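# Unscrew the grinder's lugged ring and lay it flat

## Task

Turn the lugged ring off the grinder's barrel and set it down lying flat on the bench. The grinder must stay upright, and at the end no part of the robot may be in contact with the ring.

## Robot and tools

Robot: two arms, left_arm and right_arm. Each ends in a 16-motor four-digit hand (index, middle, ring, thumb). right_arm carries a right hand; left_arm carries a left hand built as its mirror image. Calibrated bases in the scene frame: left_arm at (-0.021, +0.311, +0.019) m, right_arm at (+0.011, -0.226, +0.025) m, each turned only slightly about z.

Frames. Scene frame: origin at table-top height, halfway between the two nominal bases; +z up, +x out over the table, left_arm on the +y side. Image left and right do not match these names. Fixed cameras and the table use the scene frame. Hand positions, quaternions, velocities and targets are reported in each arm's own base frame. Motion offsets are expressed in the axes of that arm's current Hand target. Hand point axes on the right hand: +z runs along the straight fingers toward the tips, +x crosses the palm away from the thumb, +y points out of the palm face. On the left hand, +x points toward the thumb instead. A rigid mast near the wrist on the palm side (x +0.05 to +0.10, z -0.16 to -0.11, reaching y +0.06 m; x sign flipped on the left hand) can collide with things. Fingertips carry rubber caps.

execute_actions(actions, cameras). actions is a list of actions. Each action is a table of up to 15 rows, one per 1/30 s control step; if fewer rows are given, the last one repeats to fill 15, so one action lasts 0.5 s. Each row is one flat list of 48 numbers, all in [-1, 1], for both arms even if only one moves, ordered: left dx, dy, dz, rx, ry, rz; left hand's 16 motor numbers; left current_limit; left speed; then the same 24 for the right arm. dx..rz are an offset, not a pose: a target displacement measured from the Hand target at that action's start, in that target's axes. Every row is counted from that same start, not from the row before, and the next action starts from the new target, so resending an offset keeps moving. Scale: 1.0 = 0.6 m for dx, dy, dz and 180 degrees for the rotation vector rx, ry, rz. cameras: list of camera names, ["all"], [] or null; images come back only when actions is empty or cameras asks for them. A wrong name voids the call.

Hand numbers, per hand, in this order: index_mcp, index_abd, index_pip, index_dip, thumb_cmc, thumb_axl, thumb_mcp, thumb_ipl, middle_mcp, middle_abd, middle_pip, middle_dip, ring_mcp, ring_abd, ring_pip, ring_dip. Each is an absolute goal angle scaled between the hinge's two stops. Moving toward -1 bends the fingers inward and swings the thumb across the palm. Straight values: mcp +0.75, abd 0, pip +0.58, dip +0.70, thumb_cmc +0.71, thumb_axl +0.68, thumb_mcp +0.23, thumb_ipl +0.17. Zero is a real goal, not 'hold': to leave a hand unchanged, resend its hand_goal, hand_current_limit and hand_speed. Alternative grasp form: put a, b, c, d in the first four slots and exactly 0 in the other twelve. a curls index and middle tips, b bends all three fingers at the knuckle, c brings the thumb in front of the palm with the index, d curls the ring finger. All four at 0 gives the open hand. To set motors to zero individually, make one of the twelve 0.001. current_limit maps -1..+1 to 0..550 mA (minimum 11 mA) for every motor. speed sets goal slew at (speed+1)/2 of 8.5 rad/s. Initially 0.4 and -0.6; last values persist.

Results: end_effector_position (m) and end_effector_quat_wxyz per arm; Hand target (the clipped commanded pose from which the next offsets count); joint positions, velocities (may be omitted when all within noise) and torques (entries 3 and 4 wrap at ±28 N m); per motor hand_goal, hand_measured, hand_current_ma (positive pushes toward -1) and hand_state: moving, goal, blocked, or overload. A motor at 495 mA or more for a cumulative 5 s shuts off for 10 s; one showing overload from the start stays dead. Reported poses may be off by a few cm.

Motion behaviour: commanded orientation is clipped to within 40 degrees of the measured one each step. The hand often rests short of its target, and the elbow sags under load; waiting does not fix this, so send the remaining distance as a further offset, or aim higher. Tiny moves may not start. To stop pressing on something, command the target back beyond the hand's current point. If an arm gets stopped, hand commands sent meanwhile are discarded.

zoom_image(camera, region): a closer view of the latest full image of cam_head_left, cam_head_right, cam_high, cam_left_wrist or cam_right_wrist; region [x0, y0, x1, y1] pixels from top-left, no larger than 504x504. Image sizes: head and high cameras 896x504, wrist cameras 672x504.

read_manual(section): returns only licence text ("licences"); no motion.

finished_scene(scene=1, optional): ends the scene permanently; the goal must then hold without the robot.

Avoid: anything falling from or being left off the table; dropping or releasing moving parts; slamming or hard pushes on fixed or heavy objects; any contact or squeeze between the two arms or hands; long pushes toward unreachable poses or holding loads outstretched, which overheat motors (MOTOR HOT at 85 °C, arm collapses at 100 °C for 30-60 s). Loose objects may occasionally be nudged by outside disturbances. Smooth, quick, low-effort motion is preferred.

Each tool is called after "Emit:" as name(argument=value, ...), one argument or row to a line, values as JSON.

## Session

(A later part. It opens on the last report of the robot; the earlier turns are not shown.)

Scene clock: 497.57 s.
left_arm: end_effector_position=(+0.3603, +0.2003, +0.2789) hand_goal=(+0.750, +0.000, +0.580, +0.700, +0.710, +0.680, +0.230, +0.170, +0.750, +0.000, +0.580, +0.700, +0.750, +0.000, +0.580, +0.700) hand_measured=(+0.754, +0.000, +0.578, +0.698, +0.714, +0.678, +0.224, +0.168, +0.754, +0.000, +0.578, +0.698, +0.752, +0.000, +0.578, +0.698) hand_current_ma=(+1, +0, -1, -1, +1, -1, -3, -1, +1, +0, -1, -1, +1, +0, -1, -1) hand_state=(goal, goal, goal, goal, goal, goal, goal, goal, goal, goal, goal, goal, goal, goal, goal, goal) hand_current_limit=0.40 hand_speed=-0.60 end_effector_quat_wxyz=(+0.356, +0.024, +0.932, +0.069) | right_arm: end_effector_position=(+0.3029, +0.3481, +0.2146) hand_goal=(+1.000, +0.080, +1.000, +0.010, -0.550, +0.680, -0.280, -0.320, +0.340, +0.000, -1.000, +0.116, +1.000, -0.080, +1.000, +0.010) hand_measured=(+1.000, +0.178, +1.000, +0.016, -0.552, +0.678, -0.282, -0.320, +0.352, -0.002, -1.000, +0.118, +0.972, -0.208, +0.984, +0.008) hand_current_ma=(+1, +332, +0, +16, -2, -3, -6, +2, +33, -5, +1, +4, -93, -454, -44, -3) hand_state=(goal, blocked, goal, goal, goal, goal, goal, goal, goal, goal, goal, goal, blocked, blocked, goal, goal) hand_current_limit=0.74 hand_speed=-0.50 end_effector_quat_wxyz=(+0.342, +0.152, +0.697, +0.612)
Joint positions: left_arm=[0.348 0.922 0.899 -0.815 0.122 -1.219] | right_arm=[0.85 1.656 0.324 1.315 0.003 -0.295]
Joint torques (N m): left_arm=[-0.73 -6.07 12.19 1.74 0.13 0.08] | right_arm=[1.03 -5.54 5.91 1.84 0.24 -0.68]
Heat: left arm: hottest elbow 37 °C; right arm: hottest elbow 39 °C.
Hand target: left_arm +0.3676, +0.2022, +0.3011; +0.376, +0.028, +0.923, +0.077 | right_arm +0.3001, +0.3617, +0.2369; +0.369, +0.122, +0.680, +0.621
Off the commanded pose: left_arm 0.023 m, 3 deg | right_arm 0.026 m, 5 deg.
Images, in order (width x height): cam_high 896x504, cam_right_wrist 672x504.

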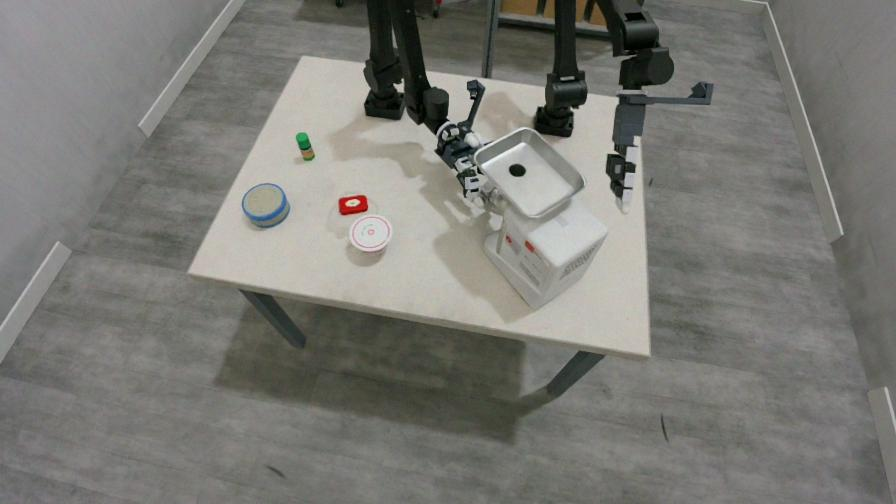

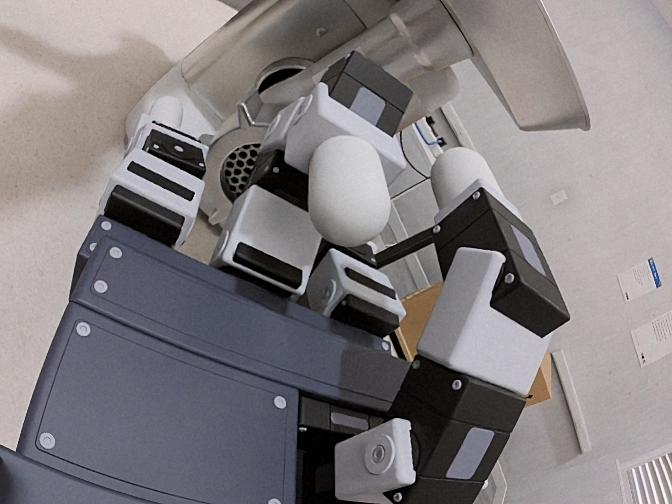

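Emit:
execute_actions(
  actions=[
    [[0,0,0,0,0,0,0,0,0,0,0,0,0,0,0,0,0,0,0,0,0,0,0.4,-0.6,0.0336,0.0042,0,0,0,-0.0556,1,0.05,1,0.01,-0.55,0.68,-0.28,-0.32,0.34,0,-1,0.116,1,-0.05,1,0.01,0.78,-0.5]],
    [[0,0,0,0,0,0,0,0,0,0,0,0,0,0,0,0,0,0,0,0,0,0,0.4,-0.6,0.0336,0.0042,0,0,0,-0.0556,1,0.05,1,0.01,-0.55,0.68,-0.28,-0.32,0.34,0,-1,0.116,1,-0.05,1,0.01,0.78,-0.5]],
  ],
  cameras=["cam_right_wrist", "cam_high"],
)

Emit:
zoom_image(
  camera="cam_right_wrist",
  region=[140, 20, 400, 220],
)

Emit:
zoom_image(
  camera="cam_high",
  region=[460, 170, 510, 220],
)

Scene clock: 501.70 s.
left_arm: end_effector_position=(+0.3603, +0.2003, +0.2789) hand_goal=(+0.750, +0.000, +0.580, +0.700, +0.710, +0.680, +0.230, +0.170, +0.750, +0.000, +0.580, +0.700, +0.750, +0.000, +0.580, +0.700) hand_measured=(+0.754, +0.000, +0.578, +0.698, +0.714, +0.678, +0.224, +0.168, +0.754, +0.000, +0.578, +0.698, +0.752, +0.000, +0.578, +0.698) hand_current_ma=(+1, +0, -1, -1, +1, -1, -3, -1, +1, +0, -1, -1, +1, +0, -1, -1) hand_state=(goal, goal, goal, goal, goal, goal, goal, goal, goal, goal, goal, goal, goal, goal, goal, goal) hand_current_limit=0.40 hand_speed=-0.60 end_effector_quat_wxyz=(+0.356, +0.024, +0.932, +0.069) | right_arm: end_effector_position=(+0.2780, +0.3721, +0.2015) hand_goal=(+1.000, +0.050, +1.000, +0.010, -0.550, +0.680, -0.280, -0.320, +0.340, +0.000, -1.000, +0.116, +1.000, -0.050, +1.000, +0.010) hand_measured=(+1.000, +0.090, +1.000, +0.016, -0.552, +0.678, -0.282, -0.320, +0.352, -0.002, -1.000, +0.118, +1.000, -0.096, +1.000, +0.008) hand_current_ma=(+0, +113, +0, +15, -3, -3, -6, +2, +31, -5, +1, +4, +0, -134, +0, -3) hand_state=(goal, blocked, goal, goal, goal, goal, goal, goal, goal, goal, goal, goal, goal, blocked, goal, goal) hand_current_limit=0.78 hand_speed=-0.50 end_effector_quat_wxyz=(+0.457, +0.023, +0.717, +0.526)
Joint positions: left_arm=[0.348 0.922 0.899 -0.815 0.122 -1.219] | right_arm=[0.87 1.668 0.324 1.315 0.047 -0.683]
Joint torques (N m): left_arm=[-0.15 -5.89 11.93 1.77 0.14 0.07] | right_arm=[1.38 -4.95 5.78 2.61 -0.21 -0.25]
Heat: left arm: hottest elbow 37 °C; right arm: hottest elbow 38 °C.
Hand target: left_arm +0.3676, +0.2022, +0.3011; +0.376, +0.028, +0.923, +0.077 | right_arm +0.2714, +0.3873, +0.2241; +0.472, +0.002, +0.691, +0.548
Off the commanded pose: left_arm 0.023 m, 3 deg | right_arm 0.028 m, 5 deg.
Images, in order (width x height): cam_high 896x504, cam_right_wrist 672x504.

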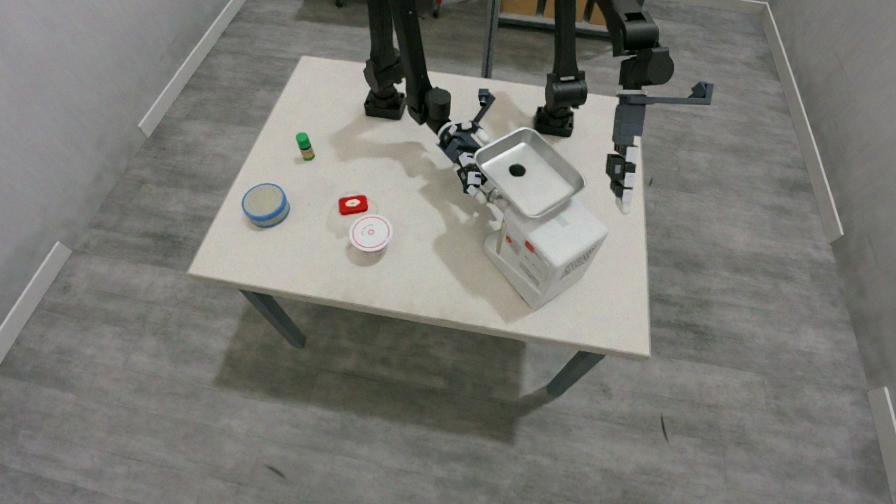

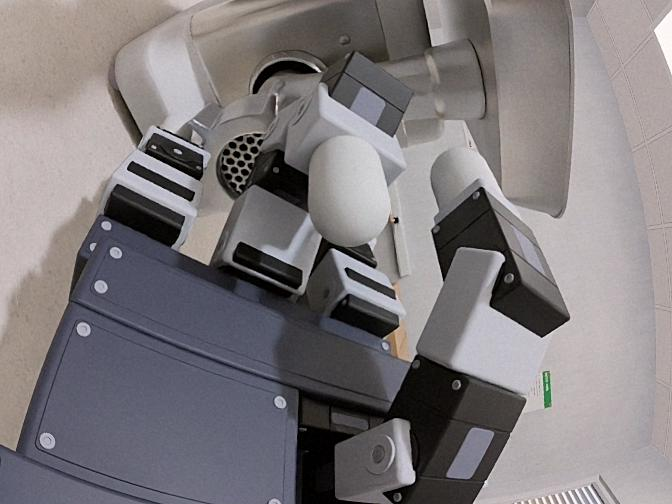

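Scaled by 1.938 from the camera's 672x504 image, which has a finer 960x720 frame.

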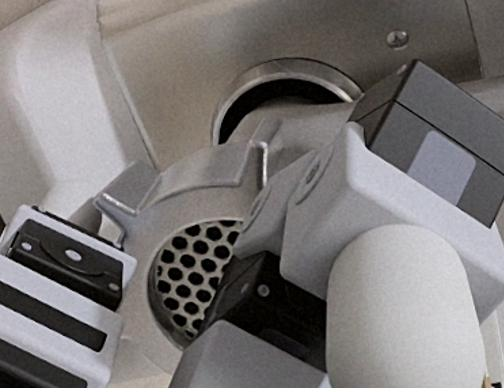

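Scaled by 10.080.

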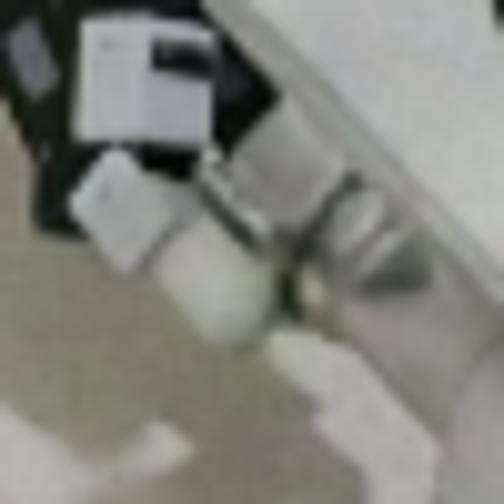

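Emit:
execute_actions(
  actions=[
    [[0,0,0,0,0,0,0,0,0,0,0,0,0,0,0,0,0,0,0,0,0,0,0.4,-0.6,0,0,0,0,0,0,1,0.35,1,0.01,-0.55,0.68,-0.28,-0.32,0.34,0,-1,0.116,1,-0.35,1,0.01,0.74,-0.5]],
    [[0,0,0,0,0,0,0,0,0,0,0,0,0,0,0,0,0,0,0,0,0,0,0.4,-0.6,0,0,-0.05,0,0,0,1,0.35,1,0.01,-0.55,0.68,-0.28,-0.32,0.34,0,-1,0.116,1,-0.35,1,0.01,0.74,-0.5]],
    [[0,0,0,0,0,0,0,0,0,0,0,0,0,0,0,0,0,0,0,0,0,0,0.4,-0.6,0,0,-0.05,0,0,0,1,0.2,1,0.01,-0.55,0.68,-0.28,-0.32,0.34,0,-1,0.116,0.34,0,-1,0.116,0.74,-0.5]],
    [[0,0,0,0,0,0,0,0,0,0,0,0,0,0,0,0,0,0,0,0,0,0,0.4,-0.6,-0.0386,-0.0127,0,0,0,0.0667,1,0.1,1,0.01,-0.55,0.68,-0.28,-0.32,0.34,0,-1,0.116,0.34,0,-1,0.116,0.74,-0.5]],
    [[0,0,0,0,0,0,0,0,0,0,0,0,0,0,0,0,0,0,0,0,0,0,0.4,-0.6,-0.0386,-0.0127,0,0,0,0.0667,1,0,1,0.01,-0.55,0.68,-0.28,-0.32,0.34,0,-1,0.116,0.34,0,-1,0.116,0.74,-0.5]],
    [[0,0,0,0,0,0,0,0,0,0,0,0,0,0,0,0,0,0,0,0,0,0,0.4,-0.6,-0.0386,-0.0127,0,0,0,0.0667,1,0,1,0.01,-0.55,0.68,-0.28,-0.32,0.34,0,-1,0.116,0.34,0,-1,0.116,0.74,-0.5]],
    [[0,0,0,0,0,0,0,0,0,0,0,0,0,0,0,0,0,0,0,0,0,0,0.4,-0.6,-0.0386,-0.0127,0,0,0,0.0667,1,0,1,0.01,-0.55,0.68,-0.28,-0.32,0.34,0,-1,0.116,0.34,0,-1,0.116,0.74,-0.5]],
  ],
  cameras=["cam_right_wrist", "cam_head_left", "cam_high"],
)

Scene clock: 520.37 s.
left_arm: end_effector_position=(+0.3603, +0.2003, +0.2789) hand_goal=(+0.750, +0.000, +0.580, +0.700, +0.710, +0.680, +0.230, +0.170, +0.750, +0.000, +0.580, +0.700, +0.750, +0.000, +0.580, +0.700) hand_measured=(+0.754, +0.000, +0.578, +0.698, +0.714, +0.678, +0.224, +0.168, +0.754, +0.000, +0.578, +0.698, +0.752, +0.000, +0.578, +0.698) hand_current_ma=(+1, +0, -1, -1, +1, -1, -3, -1, +1, +0, -1, -1, +1, +0, -1, -1) hand_state=(goal, goal, goal, goal, goal, goal, goal, goal, goal, goal, goal, goal, goal, goal, goal, goal) hand_current_limit=0.40 hand_speed=-0.60 end_effector_quat_wxyz=(+0.356, +0.024, +0.932, +0.069) | right_arm: end_effector_position=(+0.3017, +0.2834, +0.2207) hand_goal=(+1.000, +0.000, +1.000, +0.010, -0.550, +0.680, -0.280, -0.320, +0.340, +0.000, -1.000, +0.116, +0.340, +0.000, -1.000, +0.116) hand_measured=(+1.000, +0.004, +1.000, +0.008, -0.552, +0.678, -0.282, -0.320, +0.350, -0.002, -1.000, +0.118, +0.352, -0.004, -0.998, +0.114) hand_current_ma=(+0, +6, +0, -2, -2, -3, -6, +2, +30, -5, +1, +4, +31, -6, +2, -5) hand_state=(goal, goal, goal, goal, goal, goal, goal, goal, goal, goal, goal, goal, goal, goal, goal, goal) hand_current_limit=0.74 hand_speed=-0.50 end_effector_quat_wxyz=(+0.210, +0.282, +0.638, +0.685)
Joint positions: left_arm=[0.348 0.922 0.899 -0.815 0.122 -1.219] | right_arm=[0.817 1.587 0.202 1.412 -0.042 0.12]
Joint torques (N m): left_arm=[-0.67 -6.95 11.92 1.95 0.12 0.07] | right_arm=[-0.91 -4.48 2.93 1.39 -0.08 0.07]
Heat: left arm: hottest elbow 38 °C; right arm: hottest elbow 37 °C.
Hand target: left_arm +0.3676, +0.2022, +0.3011; +0.376, +0.028, +0.923, +0.077 | right_arm +0.3034, +0.2798, +0.2285; +0.208, +0.283, +0.630, +0.692
Off the commanded pose: left_arm 0.023 m, 3 deg | right_arm 0.009 m, 1 deg.
Images, in order (width x height): cam_head_left 896x504, cam_high 896x504, cam_right_wrist 672x504.

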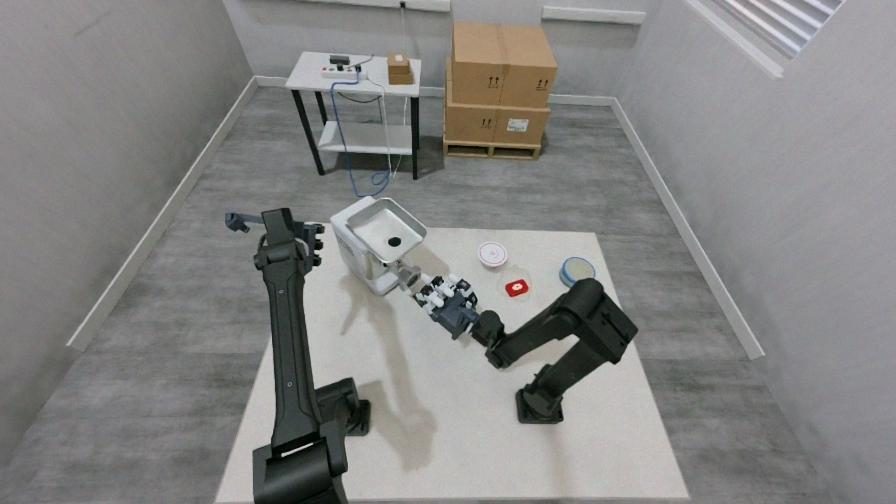

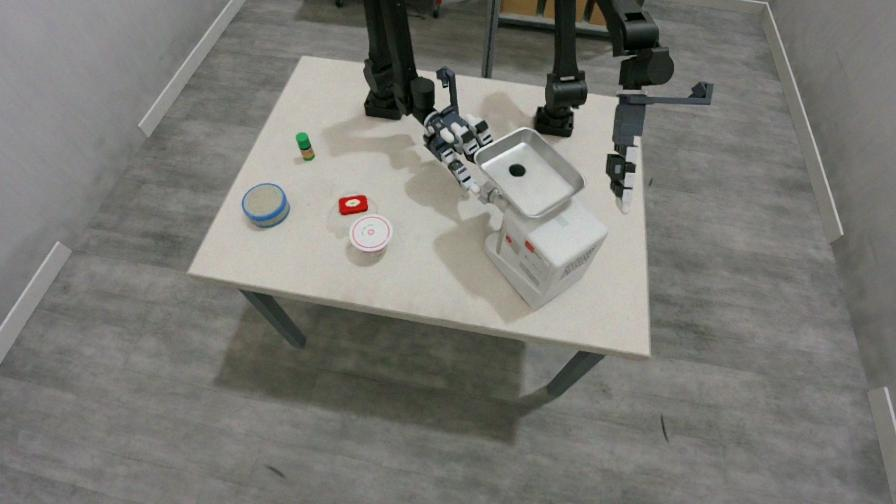

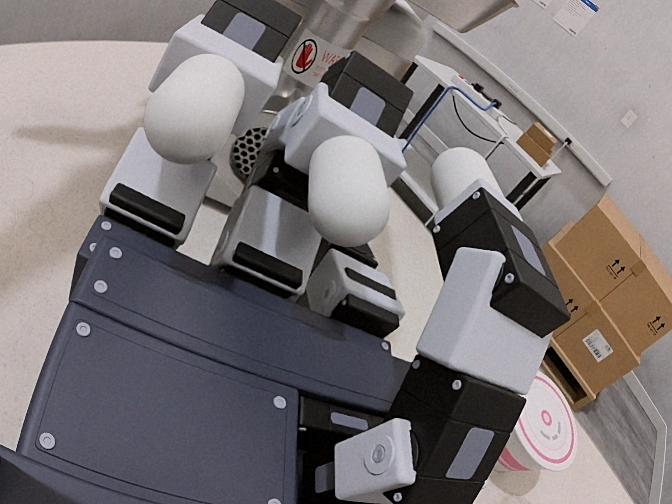

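Emit:
execute_actions(
  actions=[
    [[0,0,0,0,0,0,0,0,0,0,0,0,0,0,0,0,0,0,0,0,0,0,0.4,-0.6,-0.0427,-0.0095,0,0,0,0.0667,1,0,1,0.01,-0.55,0.68,-0.28,-0.32,0.34,0,-1,0.116,0.34,0,-1,0.116,0.74,-0.5]],
    [[0,0,0,0,0,0,0,0,0,0,0,0,0,0,0,0,0,0,0,0,0,0,0.4,-0.6,-0.0427,-0.0095,0,0,0,0.0667,1,0,1,0.01,-0.55,0.68,-0.28,-0.32,0.34,0,-1,0.116,0.34,0,-1,0.116,0.74,-0.5]],
    [[0,0,0,0,0,0,0,0,0,0,0,0,0,0,0,0,0,0,0,0,0,0,0.4,-0.6,-0.0427,-0.0095,0,0,0,0.0667,1,0,1,0.01,-0.55,0.68,-0.28,-0.32,0.34,0,-1,0.116,0.34,0,-1,0.116,0.74,-0.5]],
    [[0,0,0,0,0,0,0,0,0,0,0,0,0,0,0,0,0,0,0,0,0,0,0.4,-0.6,-0.0492,-0.01,0,0,0,0,1,0,1,0.01,-0.55,0.68,-0.28,-0.32,0.34,0,-1,0.116,0.34,0,-1,0.116,0.74,-0.5]],
  ],
  cameras=["cam_right_wrist", "cam_head_left", "cam_high"],
)

Emit:
zoom_image(
  camera="cam_right_wrist",
  region=[140, 20, 400, 220],
)

Emit:
zoom_image(
  camera="cam_head_left",
  region=[390, 240, 450, 300],
)

Emit:
zoom_image(
  camera="cam_high",
  region=[440, 150, 510, 220],
)

Scene clock: 529.40 s.
left_arm: end_effector_position=(+0.3603, +0.2003, +0.2789) hand_goal=(+0.750, +0.000, +0.580, +0.700, +0.710, +0.680, +0.230, +0.170, +0.750, +0.000, +0.580, +0.700, +0.750, +0.000, +0.580, +0.700) hand_measured=(+0.754, +0.000, +0.578, +0.698, +0.714, +0.678, +0.224, +0.168, +0.754, +0.000, +0.578, +0.698, +0.752, +0.000, +0.578, +0.698) hand_current_ma=(+1, +0, -1, -1, +1, -1, -3, -1, +1, +0, -1, -1, +1, +0, -1, -1) hand_state=(goal, goal, goal, goal, goal, goal, goal, goal, goal, goal, goal, goal, goal, goal, goal, goal) hand_current_limit=0.40 hand_speed=-0.60 end_effector_quat_wxyz=(+0.356, +0.024, +0.932, +0.069) | right_arm: end_effector_position=(+0.3610, +0.2267, +0.1488) hand_goal=(+1.000, +0.000, +1.000, +0.010, -0.550, +0.680, -0.280, -0.320, +0.340, +0.000, -1.000, +0.116, +0.340, +0.000, -1.000, +0.116) hand_measured=(+1.000, +0.004, +1.000, +0.008, -0.546, +0.680, -0.282, -0.320, +0.350, -0.002, -1.000, +0.118, +0.348, -0.002, -1.000, +0.114) hand_current_ma=(+0, +6, +0, -2, +6, +1, -6, +2, +26, -4, +1, +4, +23, -5, +2, -5) hand_state=(goal, goal, goal, goal, goal, goal, goal, goal, goal, goal, goal, goal, goal, goal, goal, goal) hand_current_limit=0.74 hand_speed=-0.50 end_effector_quat_wxyz=(-0.017, +0.478, +0.528, +0.702)
Joint positions: left_arm=[0.348 0.922 0.899 -0.815 0.122 -1.219] | right_arm=[0.648 1.768 0.202 1.551 -0.212 0.756]
Joint torques (N m): left_arm=[-0.32 -5.83 12.05 1.73 0.1 0.03] | right_arm=[-0.73 -3.84 3.23 2.61 -0.08 -0.02]
Heat: left arm: hottest elbow 38 °C; right arm: hottest elbow 36 °C.
Hand target: left_arm +0.3676, +0.2022, +0.3011; +0.376, +0.028, +0.923, +0.077 | right_arm +0.3681, +0.2276, +0.1628; -0.016, +0.464, +0.512, +0.723
Off the commanded pose: left_arm 0.023 m, 3 deg | right_arm 0.016 m, 3 deg.
joint sent to its limit (right arm) — joint 4 (wrist pitch), upper limit. The joint targets are off in position, not in orientation.
Images, in order (width x height): cam_head_left 896x504, cam_high 896x504, cam_right_wrist 672x504.

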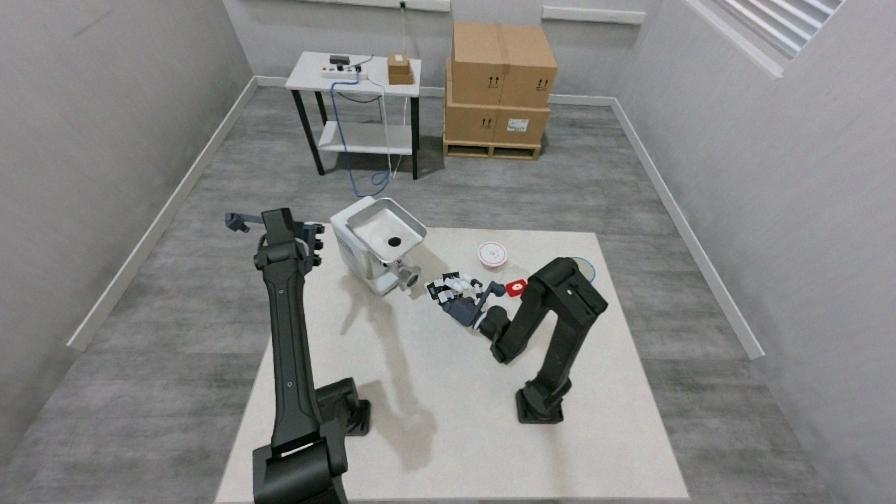

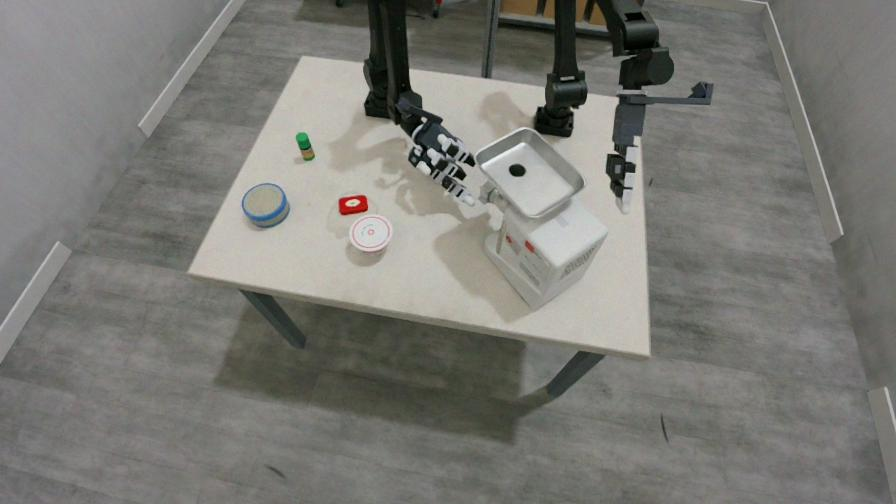

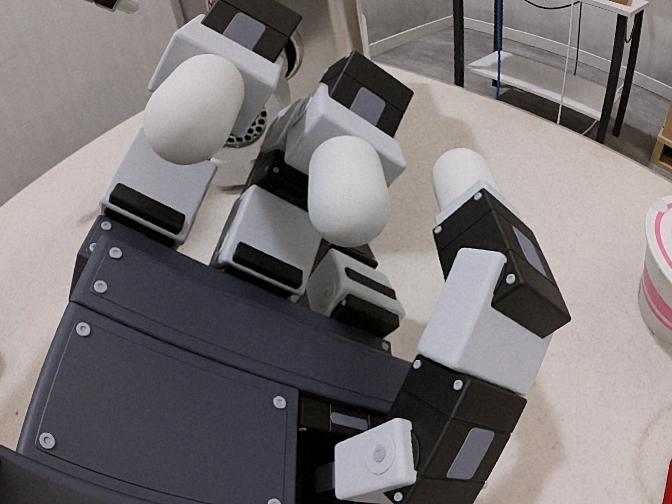

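Scaled by 1.938 from the camera's 672x504 image, which has a finer 960x720 frame.

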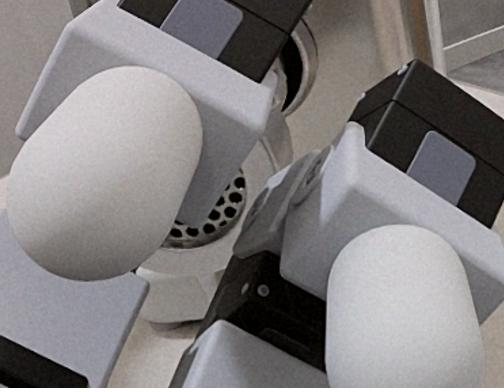

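Scaled by 8.400.

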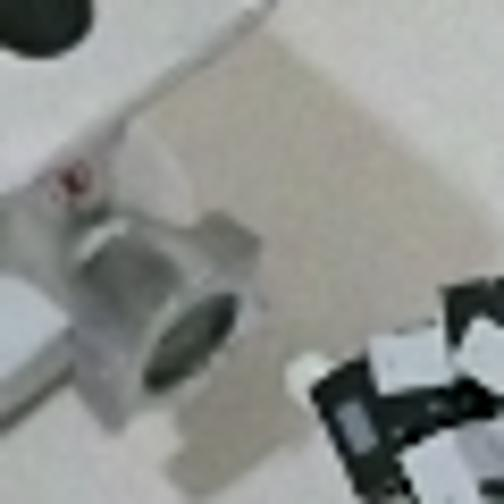

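Scaled by 7.200.

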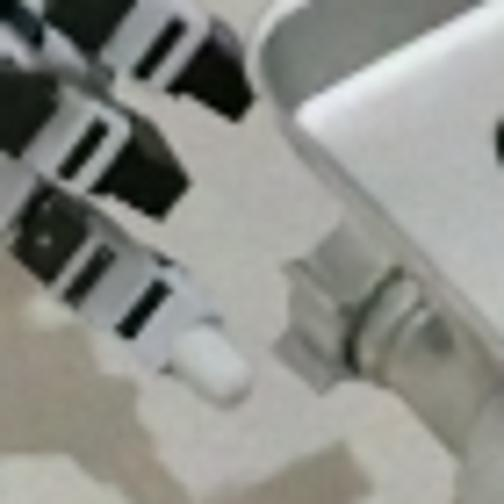

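Emit:
execute_actions(
  actions=[
    [[0,0,0,0,0,0,0,0,0,0,0,0,0,0,0,0,0,0,0,0,0,0,0.4,-0.6,-0.0095,0.0062,0.01,0,0,0.033,1,0,1,0.01,-0.55,0.68,-0.28,-0.32,0.34,0,-1,0.116,0.34,0,-1,0.116,0.74,-0.5]],
    [[0,0,0,0,0,0,0,0,0,0,0,0,0,0,0,0,0,0,0,0,0,0,0.4,-0.6,0,0,0.03,0,0,0,1,0,1,0.01,-0.55,0.68,-0.28,-0.32,0.34,0,-1,0.116,0.34,0,-1,0.116,0.74,-0.5]],
  ],
  cameras=["cam_right_wrist", "cam_head_left", "cam_high"],
)

Emit:
zoom_image(
  camera="cam_head_left",
  region=[390, 240, 450, 300],
)

Emit:
zoom_image(
  camera="cam_high",
  region=[440, 150, 510, 220],
)

Scene clock: 533.73 s.
left_arm: end_effector_position=(+0.3603, +0.2003, +0.2789) hand_goal=(+0.750, +0.000, +0.580, +0.700, +0.710, +0.680, +0.230, +0.170, +0.750, +0.000, +0.580, +0.700, +0.750, +0.000, +0.580, +0.700) hand_measured=(+0.754, +0.000, +0.578, +0.698, +0.714, +0.678, +0.224, +0.168, +0.754, +0.000, +0.578, +0.698, +0.752, +0.000, +0.578, +0.698) hand_current_ma=(+1, +0, -1, -1, +1, -1, -3, -1, +1, +0, -1, -1, +1, +0, -1, -1) hand_state=(goal, goal, goal, goal, goal, goal, goal, goal, goal, goal, goal, goal, goal, goal, goal, goal) hand_current_limit=0.40 hand_speed=-0.60 end_effector_quat_wxyz=(+0.356, +0.024, +0.932, +0.069) | right_arm: end_effector_position=(+0.3824, +0.2353, +0.1487) hand_goal=(+1.000, +0.000, +1.000, +0.010, -0.550, +0.680, -0.280, -0.320, +0.340, +0.000, -1.000, +0.116, +0.340, +0.000, -1.000, +0.116) hand_measured=(+1.000, +0.004, +1.000, +0.008, -0.546, +0.680, -0.282, -0.320, +0.350, -0.002, -1.000, +0.118, +0.348, -0.002, -1.000, +0.114) hand_current_ma=(+0, +6, +0, -2, +6, +1, -6, +2, +25, -4, +1, +4, +22, -5, +2, -5) hand_state=(goal, goal, goal, goal, goal, goal, goal, goal, goal, goal, goal, goal, goal, goal, goal, goal) hand_current_limit=0.74 hand_speed=-0.50 end_effector_quat_wxyz=(-0.050, +0.501, +0.497, +0.707)
Joint positions: left_arm=[0.348 0.922 0.899 -0.815 0.122 -1.219] | right_arm=[0.646 1.756 0.26 1.501 -0.206 0.861]
Joint torques (N m): left_arm=[-0.26 -6.59 11.96 2.07 0.14 0.04] | right_arm=[0.26 -5.48 4.03 1.42 0.18 -0.03]
Heat: left arm: hottest elbow 38 °C; right arm: hottest elbow 35 °C.
Hand target: left_arm +0.3676, +0.2022, +0.3011; +0.376, +0.028, +0.923, +0.077 | right_arm +0.3889, +0.2414, +0.1626; -0.054, +0.490, +0.487, +0.721
Off the commanded pose: left_arm 0.023 m, 3 deg | right_arm 0.017 m, 2 deg.
Images, in order (width x height): cam_head_left 896x504, cam_high 896x504, cam_right_wrist 672x504.

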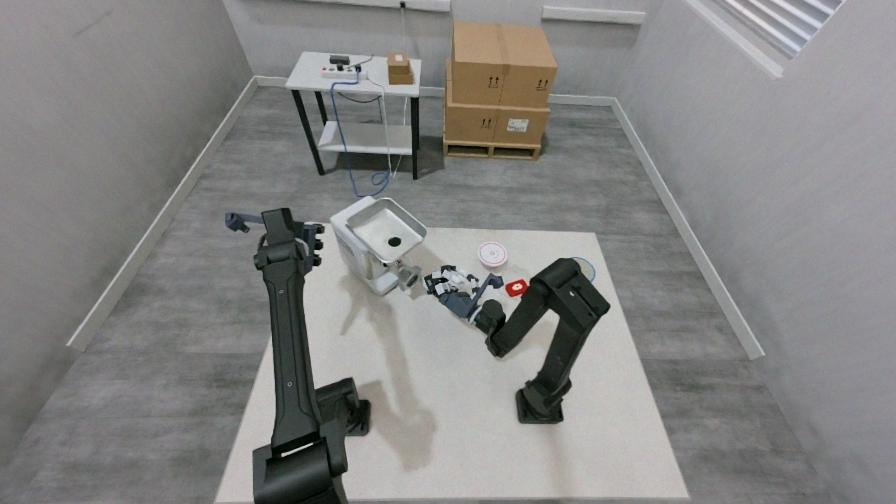

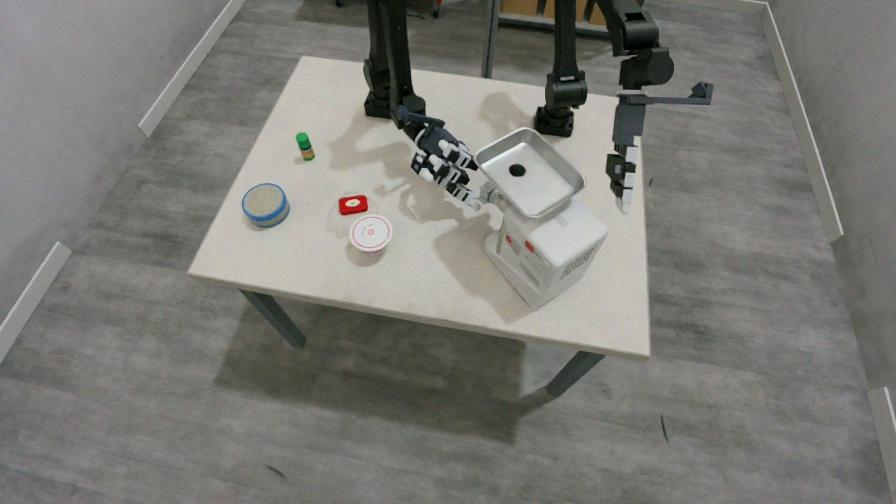

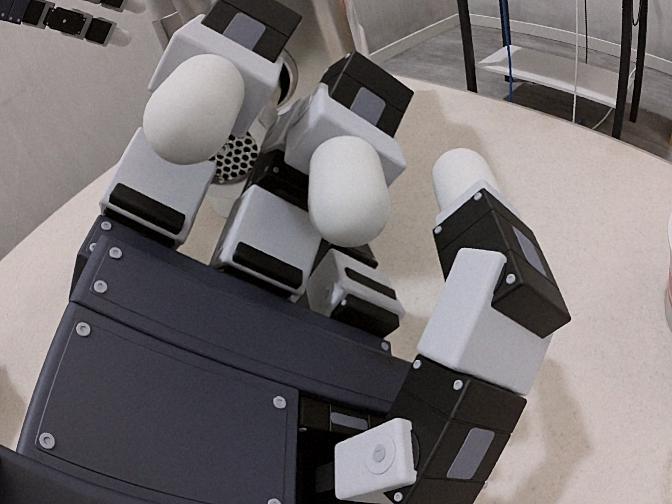

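Scaled by 8.400.

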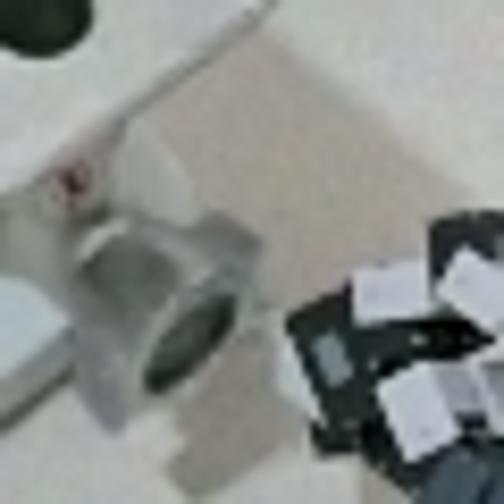

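Scaled by 7.200.

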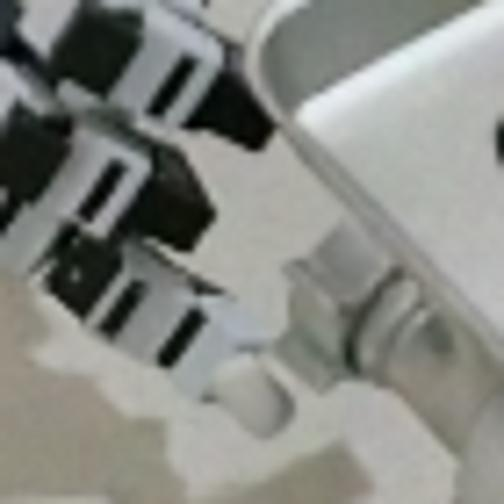

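Emit:
execute_actions(
  actions=[
    [[0,0,0,0,0,0,0,0,0,0,0,0,0,0,0,0,0,0,0,0,0,0,0.4,-0.6,0,-0.008,0.03,0,0,0,1,0,1,0.01,-0.55,0.68,-0.28,-0.32,0.34,0,-1,0.116,0.34,0,-1,0.116,0.74,-0.5]],
    [[0,0,0,0,0,0,0,0,0,0,0,0,0,0,0,0,0,0,0,0,0,0,0.4,-0.6,0,0,0.03,0,0,0,1,0,1,0.01,-0.55,0.68,-0.28,-0.32,0.34,0,-1,0.116,0.34,0,-1,0.116,0.74,-0.5]],
  ],
  cameras=["cam_right_wrist", "cam_head_left", "cam_high"],
)

Emit:
zoom_image(
  camera="cam_head_left",
  region=[390, 240, 450, 300],
)

Emit:
zoom_image(
  camera="cam_high",
  region=[450, 160, 510, 220],
)

Scene clock: 537.23 s.
left_arm: end_effector_position=(+0.3603, +0.2003, +0.2789) hand_goal=(+0.750, +0.000, +0.580, +0.700, +0.710, +0.680, +0.230, +0.170, +0.750, +0.000, +0.580, +0.700, +0.750, +0.000, +0.580, +0.700) hand_measured=(+0.754, +0.000, +0.578, +0.698, +0.714, +0.678, +0.224, +0.168, +0.754, +0.000, +0.578, +0.698, +0.752, +0.000, +0.578, +0.698) hand_current_ma=(+1, +0, -1, -1, +1, -1, -3, -1, +1, +0, -1, -1, +1, +0, -1, -1) hand_state=(goal, goal, goal, goal, goal, goal, goal, goal, goal, goal, goal, goal, goal, goal, goal, goal) hand_current_limit=0.40 hand_speed=-0.60 end_effector_quat_wxyz=(+0.356, +0.024, +0.932, +0.069) | right_arm: end_effector_position=(+0.4034, +0.2609, +0.1528) hand_goal=(+1.000, +0.000, +1.000, +0.010, -0.550, +0.680, -0.280, -0.320, +0.340, +0.000, -1.000, +0.116, +0.340, +0.000, -1.000, +0.116) hand_measured=(+1.000, +0.004, +1.000, +0.008, -0.546, +0.680, -0.282, -0.320, +0.350, -0.002, -1.000, +0.118, +0.348, -0.002, -1.000, +0.114) hand_current_ma=(+0, +6, +0, -2, +6, +1, -6, +2, +25, -4, +1, +4, +22, -5, +2, -5) hand_state=(goal, goal, goal, goal, goal, goal, goal, goal, goal, goal, goal, goal, goal, goal, goal, goal) hand_current_limit=0.74 hand_speed=-0.50 end_effector_quat_wxyz=(-0.049, +0.497, +0.494, +0.711)
Joint positions: left_arm=[0.348 0.922 0.899 -0.815 0.122 -1.219] | right_arm=[0.674 1.771 0.347 1.441 -0.177 0.861]
Joint torques (N m): left_arm=[-0.73 -6.71 12.26 1.77 0.12 0.07] | right_arm=[1.03 -4.95 4.85 1.36 0.19 -0.05]
Heat: left arm: hottest elbow 38 °C; right arm: hottest elbow 35 °C.
Hand target: left_arm +0.3676, +0.2022, +0.3011; +0.376, +0.028, +0.923, +0.077 | right_arm +0.4098, +0.2711, +0.1611; -0.054, +0.490, +0.487, +0.721
Off the commanded pose: left_arm 0.023 m, 3 deg | right_arm 0.015 m, 2 deg.
Images, in order (width x height): cam_head_left 896x504, cam_high 896x504, cam_right_wrist 672x504.

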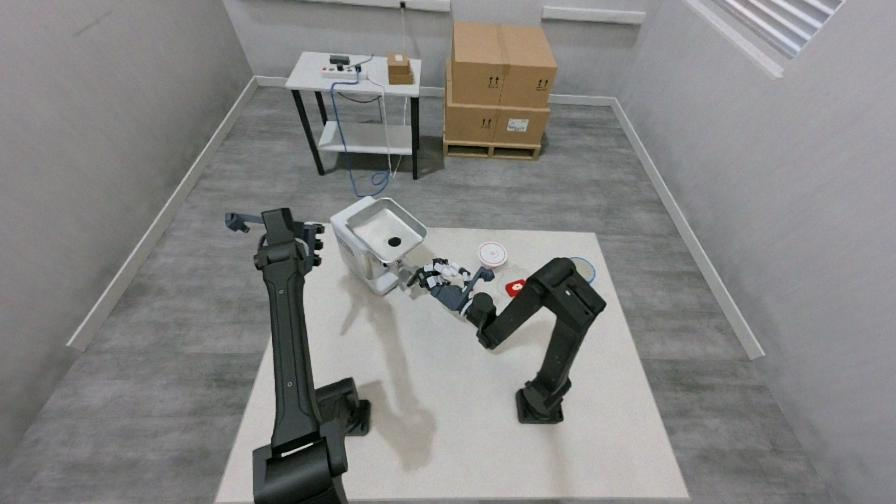

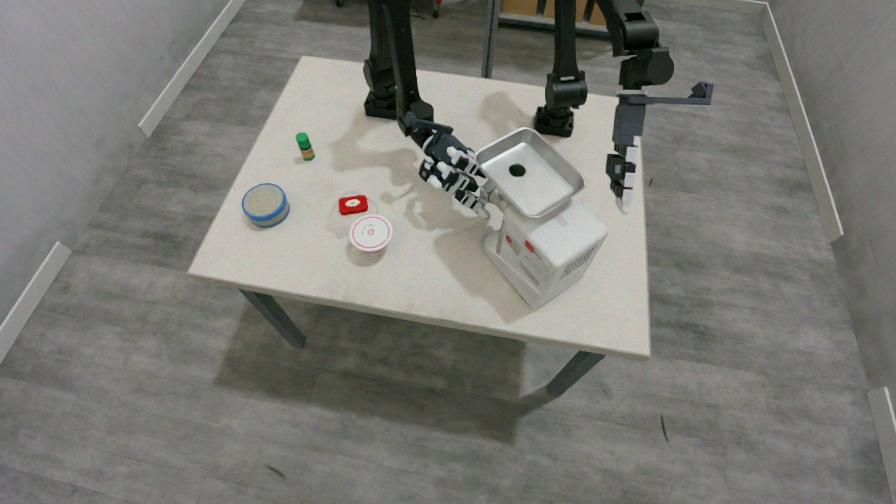

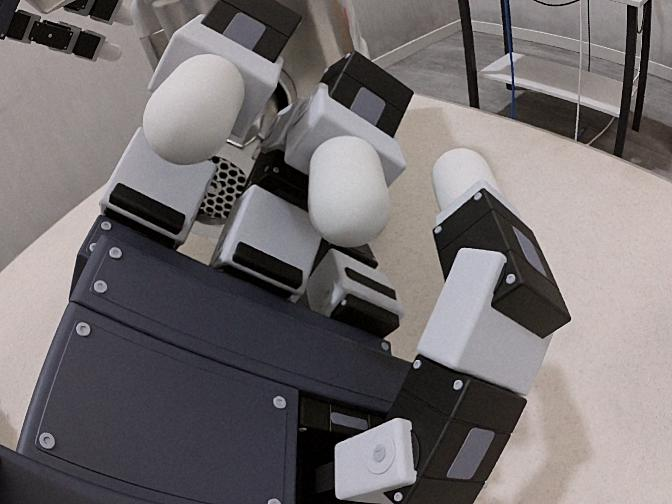

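Scaled by 8.400.

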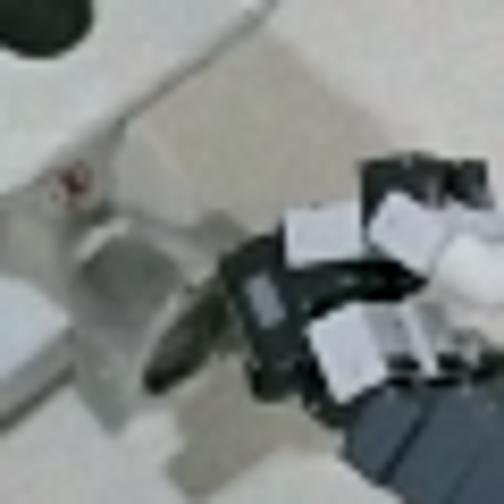

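Scaled by 8.400.

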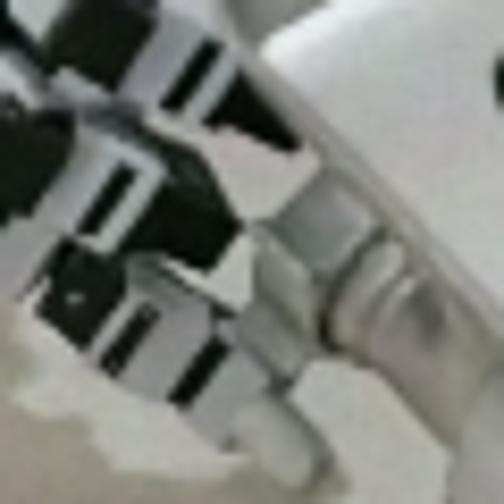

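Emit:
execute_actions(
  actions=[
    [[0,0,0,0,0,0,0,0,0,0,0,0,0,0,0,0,0,0,0,0,0,0,0.4,-0.6,0.012,-0.004,0,0,0,0,1,0,1,0.01,-0.55,0.68,-0.28,-0.32,0.34,0,-1,0.116,0.34,0,-1,0.116,0.74,-0.5]],
    [[0,0,0,0,0,0,0,0,0,0,0,0,0,0,0,0,0,0,0,0,0,0,0.4,-0.6,0.0372,0.0067,0,0,0,-0.0556,1,0,1,0.01,-0.55,0.68,-0.28,-0.32,0.34,0,-1,0.116,0.34,0,-1,0.116,0.74,-0.5]],
    [[0,0,0,0,0,0,0,0,0,0,0,0,0,0,0,0,0,0,0,0,0,0,0.4,-0.6,0.0372,0.0067,0,0,0,-0.0556,1,0,1,0.01,-0.55,0.68,-0.28,-0.32,0.34,0,-1,0.116,0.34,0,-1,0.116,0.74,-0.5]],
  ],
  cameras=["cam_right_wrist", "cam_high"],
)

Emit:
zoom_image(
  camera="cam_high",
  region=[450, 160, 510, 220],
)

Scene clock: 543.50 s.
left_arm: end_effector_position=(+0.3603, +0.2003, +0.2789) hand_goal=(+0.750, +0.000, +0.580, +0.700, +0.710, +0.680, +0.230, +0.170, +0.750, +0.000, +0.580, +0.700, +0.750, +0.000, +0.580, +0.700) hand_measured=(+0.754, +0.000, +0.578, +0.698, +0.714, +0.678, +0.224, +0.168, +0.754, +0.000, +0.578, +0.698, +0.752, +0.000, +0.578, +0.698) hand_current_ma=(+1, +0, -1, -1, +1, -1, -3, -1, +1, +0, -1, -1, +1, +0, -1, -1) hand_state=(goal, goal, goal, goal, goal, goal, goal, goal, goal, goal, goal, goal, goal, goal, goal, goal) hand_current_limit=0.40 hand_speed=-0.60 end_effector_quat_wxyz=(+0.356, +0.024, +0.932, +0.069) | right_arm: end_effector_position=(+0.3827, +0.2842, +0.1810) hand_goal=(+1.000, +0.000, +1.000, +0.010, -0.550, +0.680, -0.280, -0.320, +0.340, +0.000, -1.000, +0.116, +0.340, +0.000, -1.000, +0.116) hand_measured=(+1.000, +0.006, +1.000, +0.008, -0.546, +0.680, -0.282, -0.320, +0.348, -0.002, -1.000, +0.118, +0.348, -0.002, -1.000, +0.114) hand_current_ma=(+0, +12, +0, -2, +6, +1, -6, +2, +24, -4, +1, +4, +21, -4, +2, -5) hand_state=(goal, goal, goal, goal, goal, goal, goal, goal, goal, goal, goal, goal, goal, goal, goal, goal) hand_current_limit=0.74 hand_speed=-0.50 end_effector_quat_wxyz=(+0.063, +0.417, +0.571, +0.704)
Joint positions: left_arm=[0.348 0.922 0.899 -0.815 0.122 -1.219] | right_arm=[0.726 1.72 0.347 1.372 -0.125 0.541]
Joint torques (N m): left_arm=[-0.79 -6.77 12.1 1.76 0.07 0.04] | right_arm=[0.97 -6.71 4.52 1.42 0.1 -0.37]
Heat: left arm: hottest elbow 38 °C; right arm: hottest elbow 35 °C.
Hand target: left_arm +0.3676, +0.2022, +0.3011; +0.376, +0.028, +0.923, +0.077 | right_arm +0.3839, +0.2910, +0.2019; +0.073, +0.398, +0.565, +0.719
Off the commanded pose: left_arm 0.023 m, 3 deg | right_arm 0.022 m, 3 deg.
Images, in order (width x height): cam_high 896x504, cam_right_wrist 672x504.

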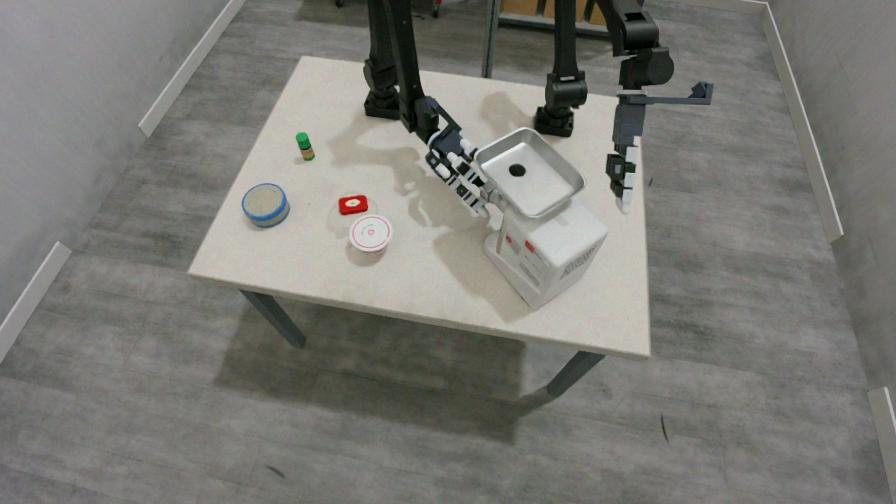

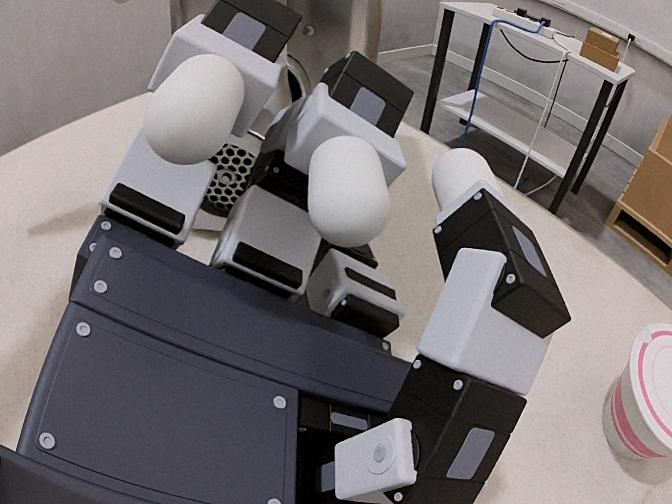

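Scaled by 8.400.

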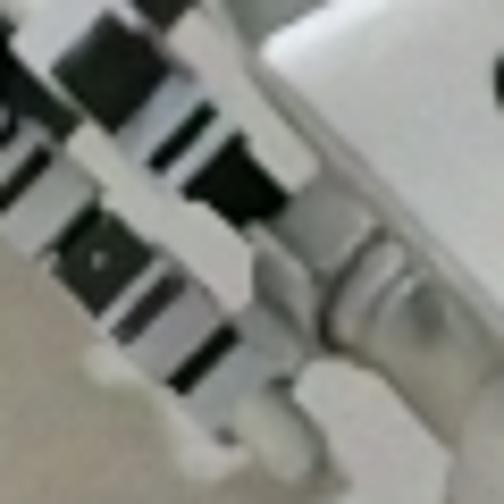

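Emit:
execute_actions(
  actions=[
    [[0,0,0,0,0,0,0,0,0,0,0,0,0,0,0,0,0,0,0,0,0,0,0.4,-0.6,0,0.025,0,0,0,0,1,0,1,0.01,-0.55,0.68,-0.28,-0.32,0.34,0,-1,0.116,0.34,0,-1,0.116,0.74,-0.5]],
    [[0,0,0,0,0,0,0,0,0,0,0,0,0,0,0,0,0,0,0,0,0,0,0.4,-0.6,0,0.025,0,0,0,0,1,0,1,0.01,-0.55,0.68,-0.28,-0.32,0.34,0,-1,0.116,0.34,0,-1,0.116,0.74,-0.5]],
  ],
  cameras=["cam_high"],
)

Emit:
zoom_image(
  camera="cam_high",
  region=[450, 160, 510, 220],
)

Scene clock: 547.27 s.
left_arm: end_effector_position=(+0.3603, +0.2003, +0.2789) hand_goal=(+0.750, +0.000, +0.580, +0.700, +0.710, +0.680, +0.230, +0.170, +0.750, +0.000, +0.580, +0.700, +0.750, +0.000, +0.580, +0.700) hand_measured=(+0.754, +0.000, +0.578, +0.698, +0.714, +0.678, +0.224, +0.168, +0.754, +0.000, +0.578, +0.698, +0.752, +0.000, +0.578, +0.698) hand_current_ma=(+1, +0, -1, -1, +1, -1, -3, -1, +1, +0, -1, -1, +1, +0, -1, -1) hand_state=(goal, goal, goal, goal, goal, goal, goal, goal, goal, goal, goal, goal, goal, goal, goal, goal) hand_current_limit=0.40 hand_speed=-0.60 end_effector_quat_wxyz=(+0.356, +0.024, +0.932, +0.069) | right_arm: end_effector_position=(+0.3860, +0.2862, +0.1878) hand_goal=(+1.000, +0.000, +1.000, +0.010, -0.550, +0.680, -0.280, -0.320, +0.340, +0.000, -1.000, +0.116, +0.340, +0.000, -1.000, +0.116) hand_measured=(+1.000, +0.026, +1.000, +0.012, -0.546, +0.680, -0.282, -0.320, +0.348, -0.002, -1.000, +0.118, +0.348, -0.002, -1.000, +0.114) hand_current_ma=(+1, +70, +0, +3, +6, +1, -6, +2, +24, -4, +1, +4, +21, -4, +2, -5) hand_state=(goal, blocked, goal, goal, goal, goal, goal, goal, goal, goal, goal, goal, goal, goal, goal, goal) hand_current_limit=0.74 hand_speed=-0.50 end_effector_quat_wxyz=(+0.048, +0.422, +0.590, +0.687)
Joint positions: left_arm=[0.348 0.922 0.899 -0.815 0.122 -1.219] | right_arm=[0.706 1.621 0.347 1.221 -0.174 0.541]
Joint torques (N m): left_arm=[-0.26 -5.77 12.16 1.85 0.06 0.07] | right_arm=[-1.08 -7.94 5.49 2.33 0.04 -0.34]
Heat: left arm: hottest elbow 38 °C; right arm: hottest elbow 34 °C.
Hand target: left_arm +0.3676, +0.2022, +0.3011; +0.376, +0.028, +0.923, +0.077 | right_arm +0.3943, +0.2805, +0.2280; +0.073, +0.398, +0.565, +0.719
Off the commanded pose: left_arm 0.023 m, 3 deg | right_arm 0.041 m, 6 deg.
Images, in order (width x height): cam_high 896x504.

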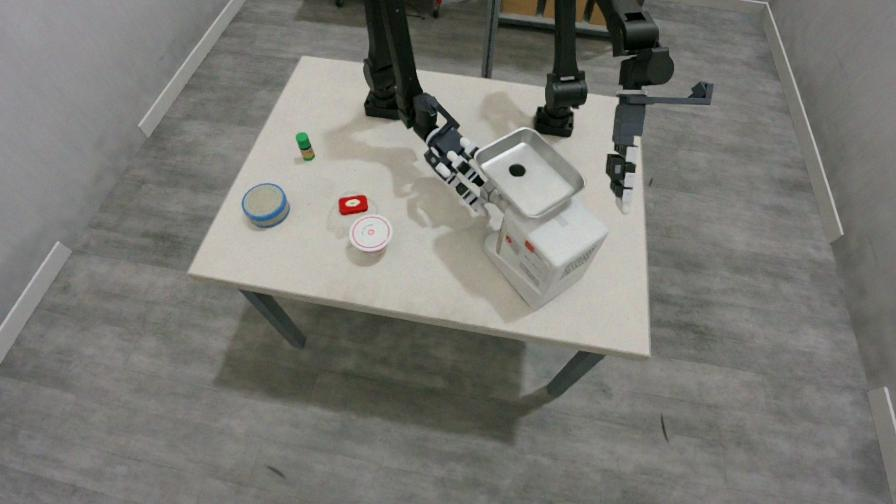

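Scaled by 8.400.

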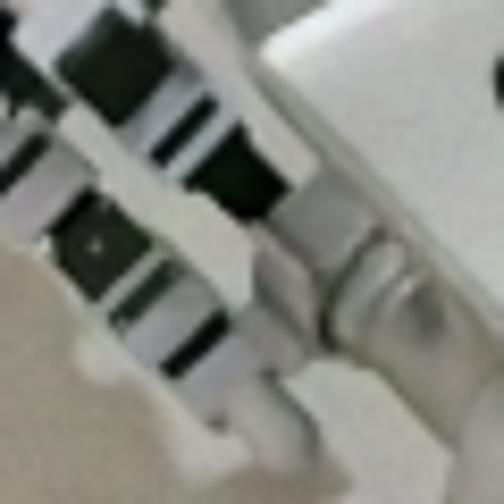

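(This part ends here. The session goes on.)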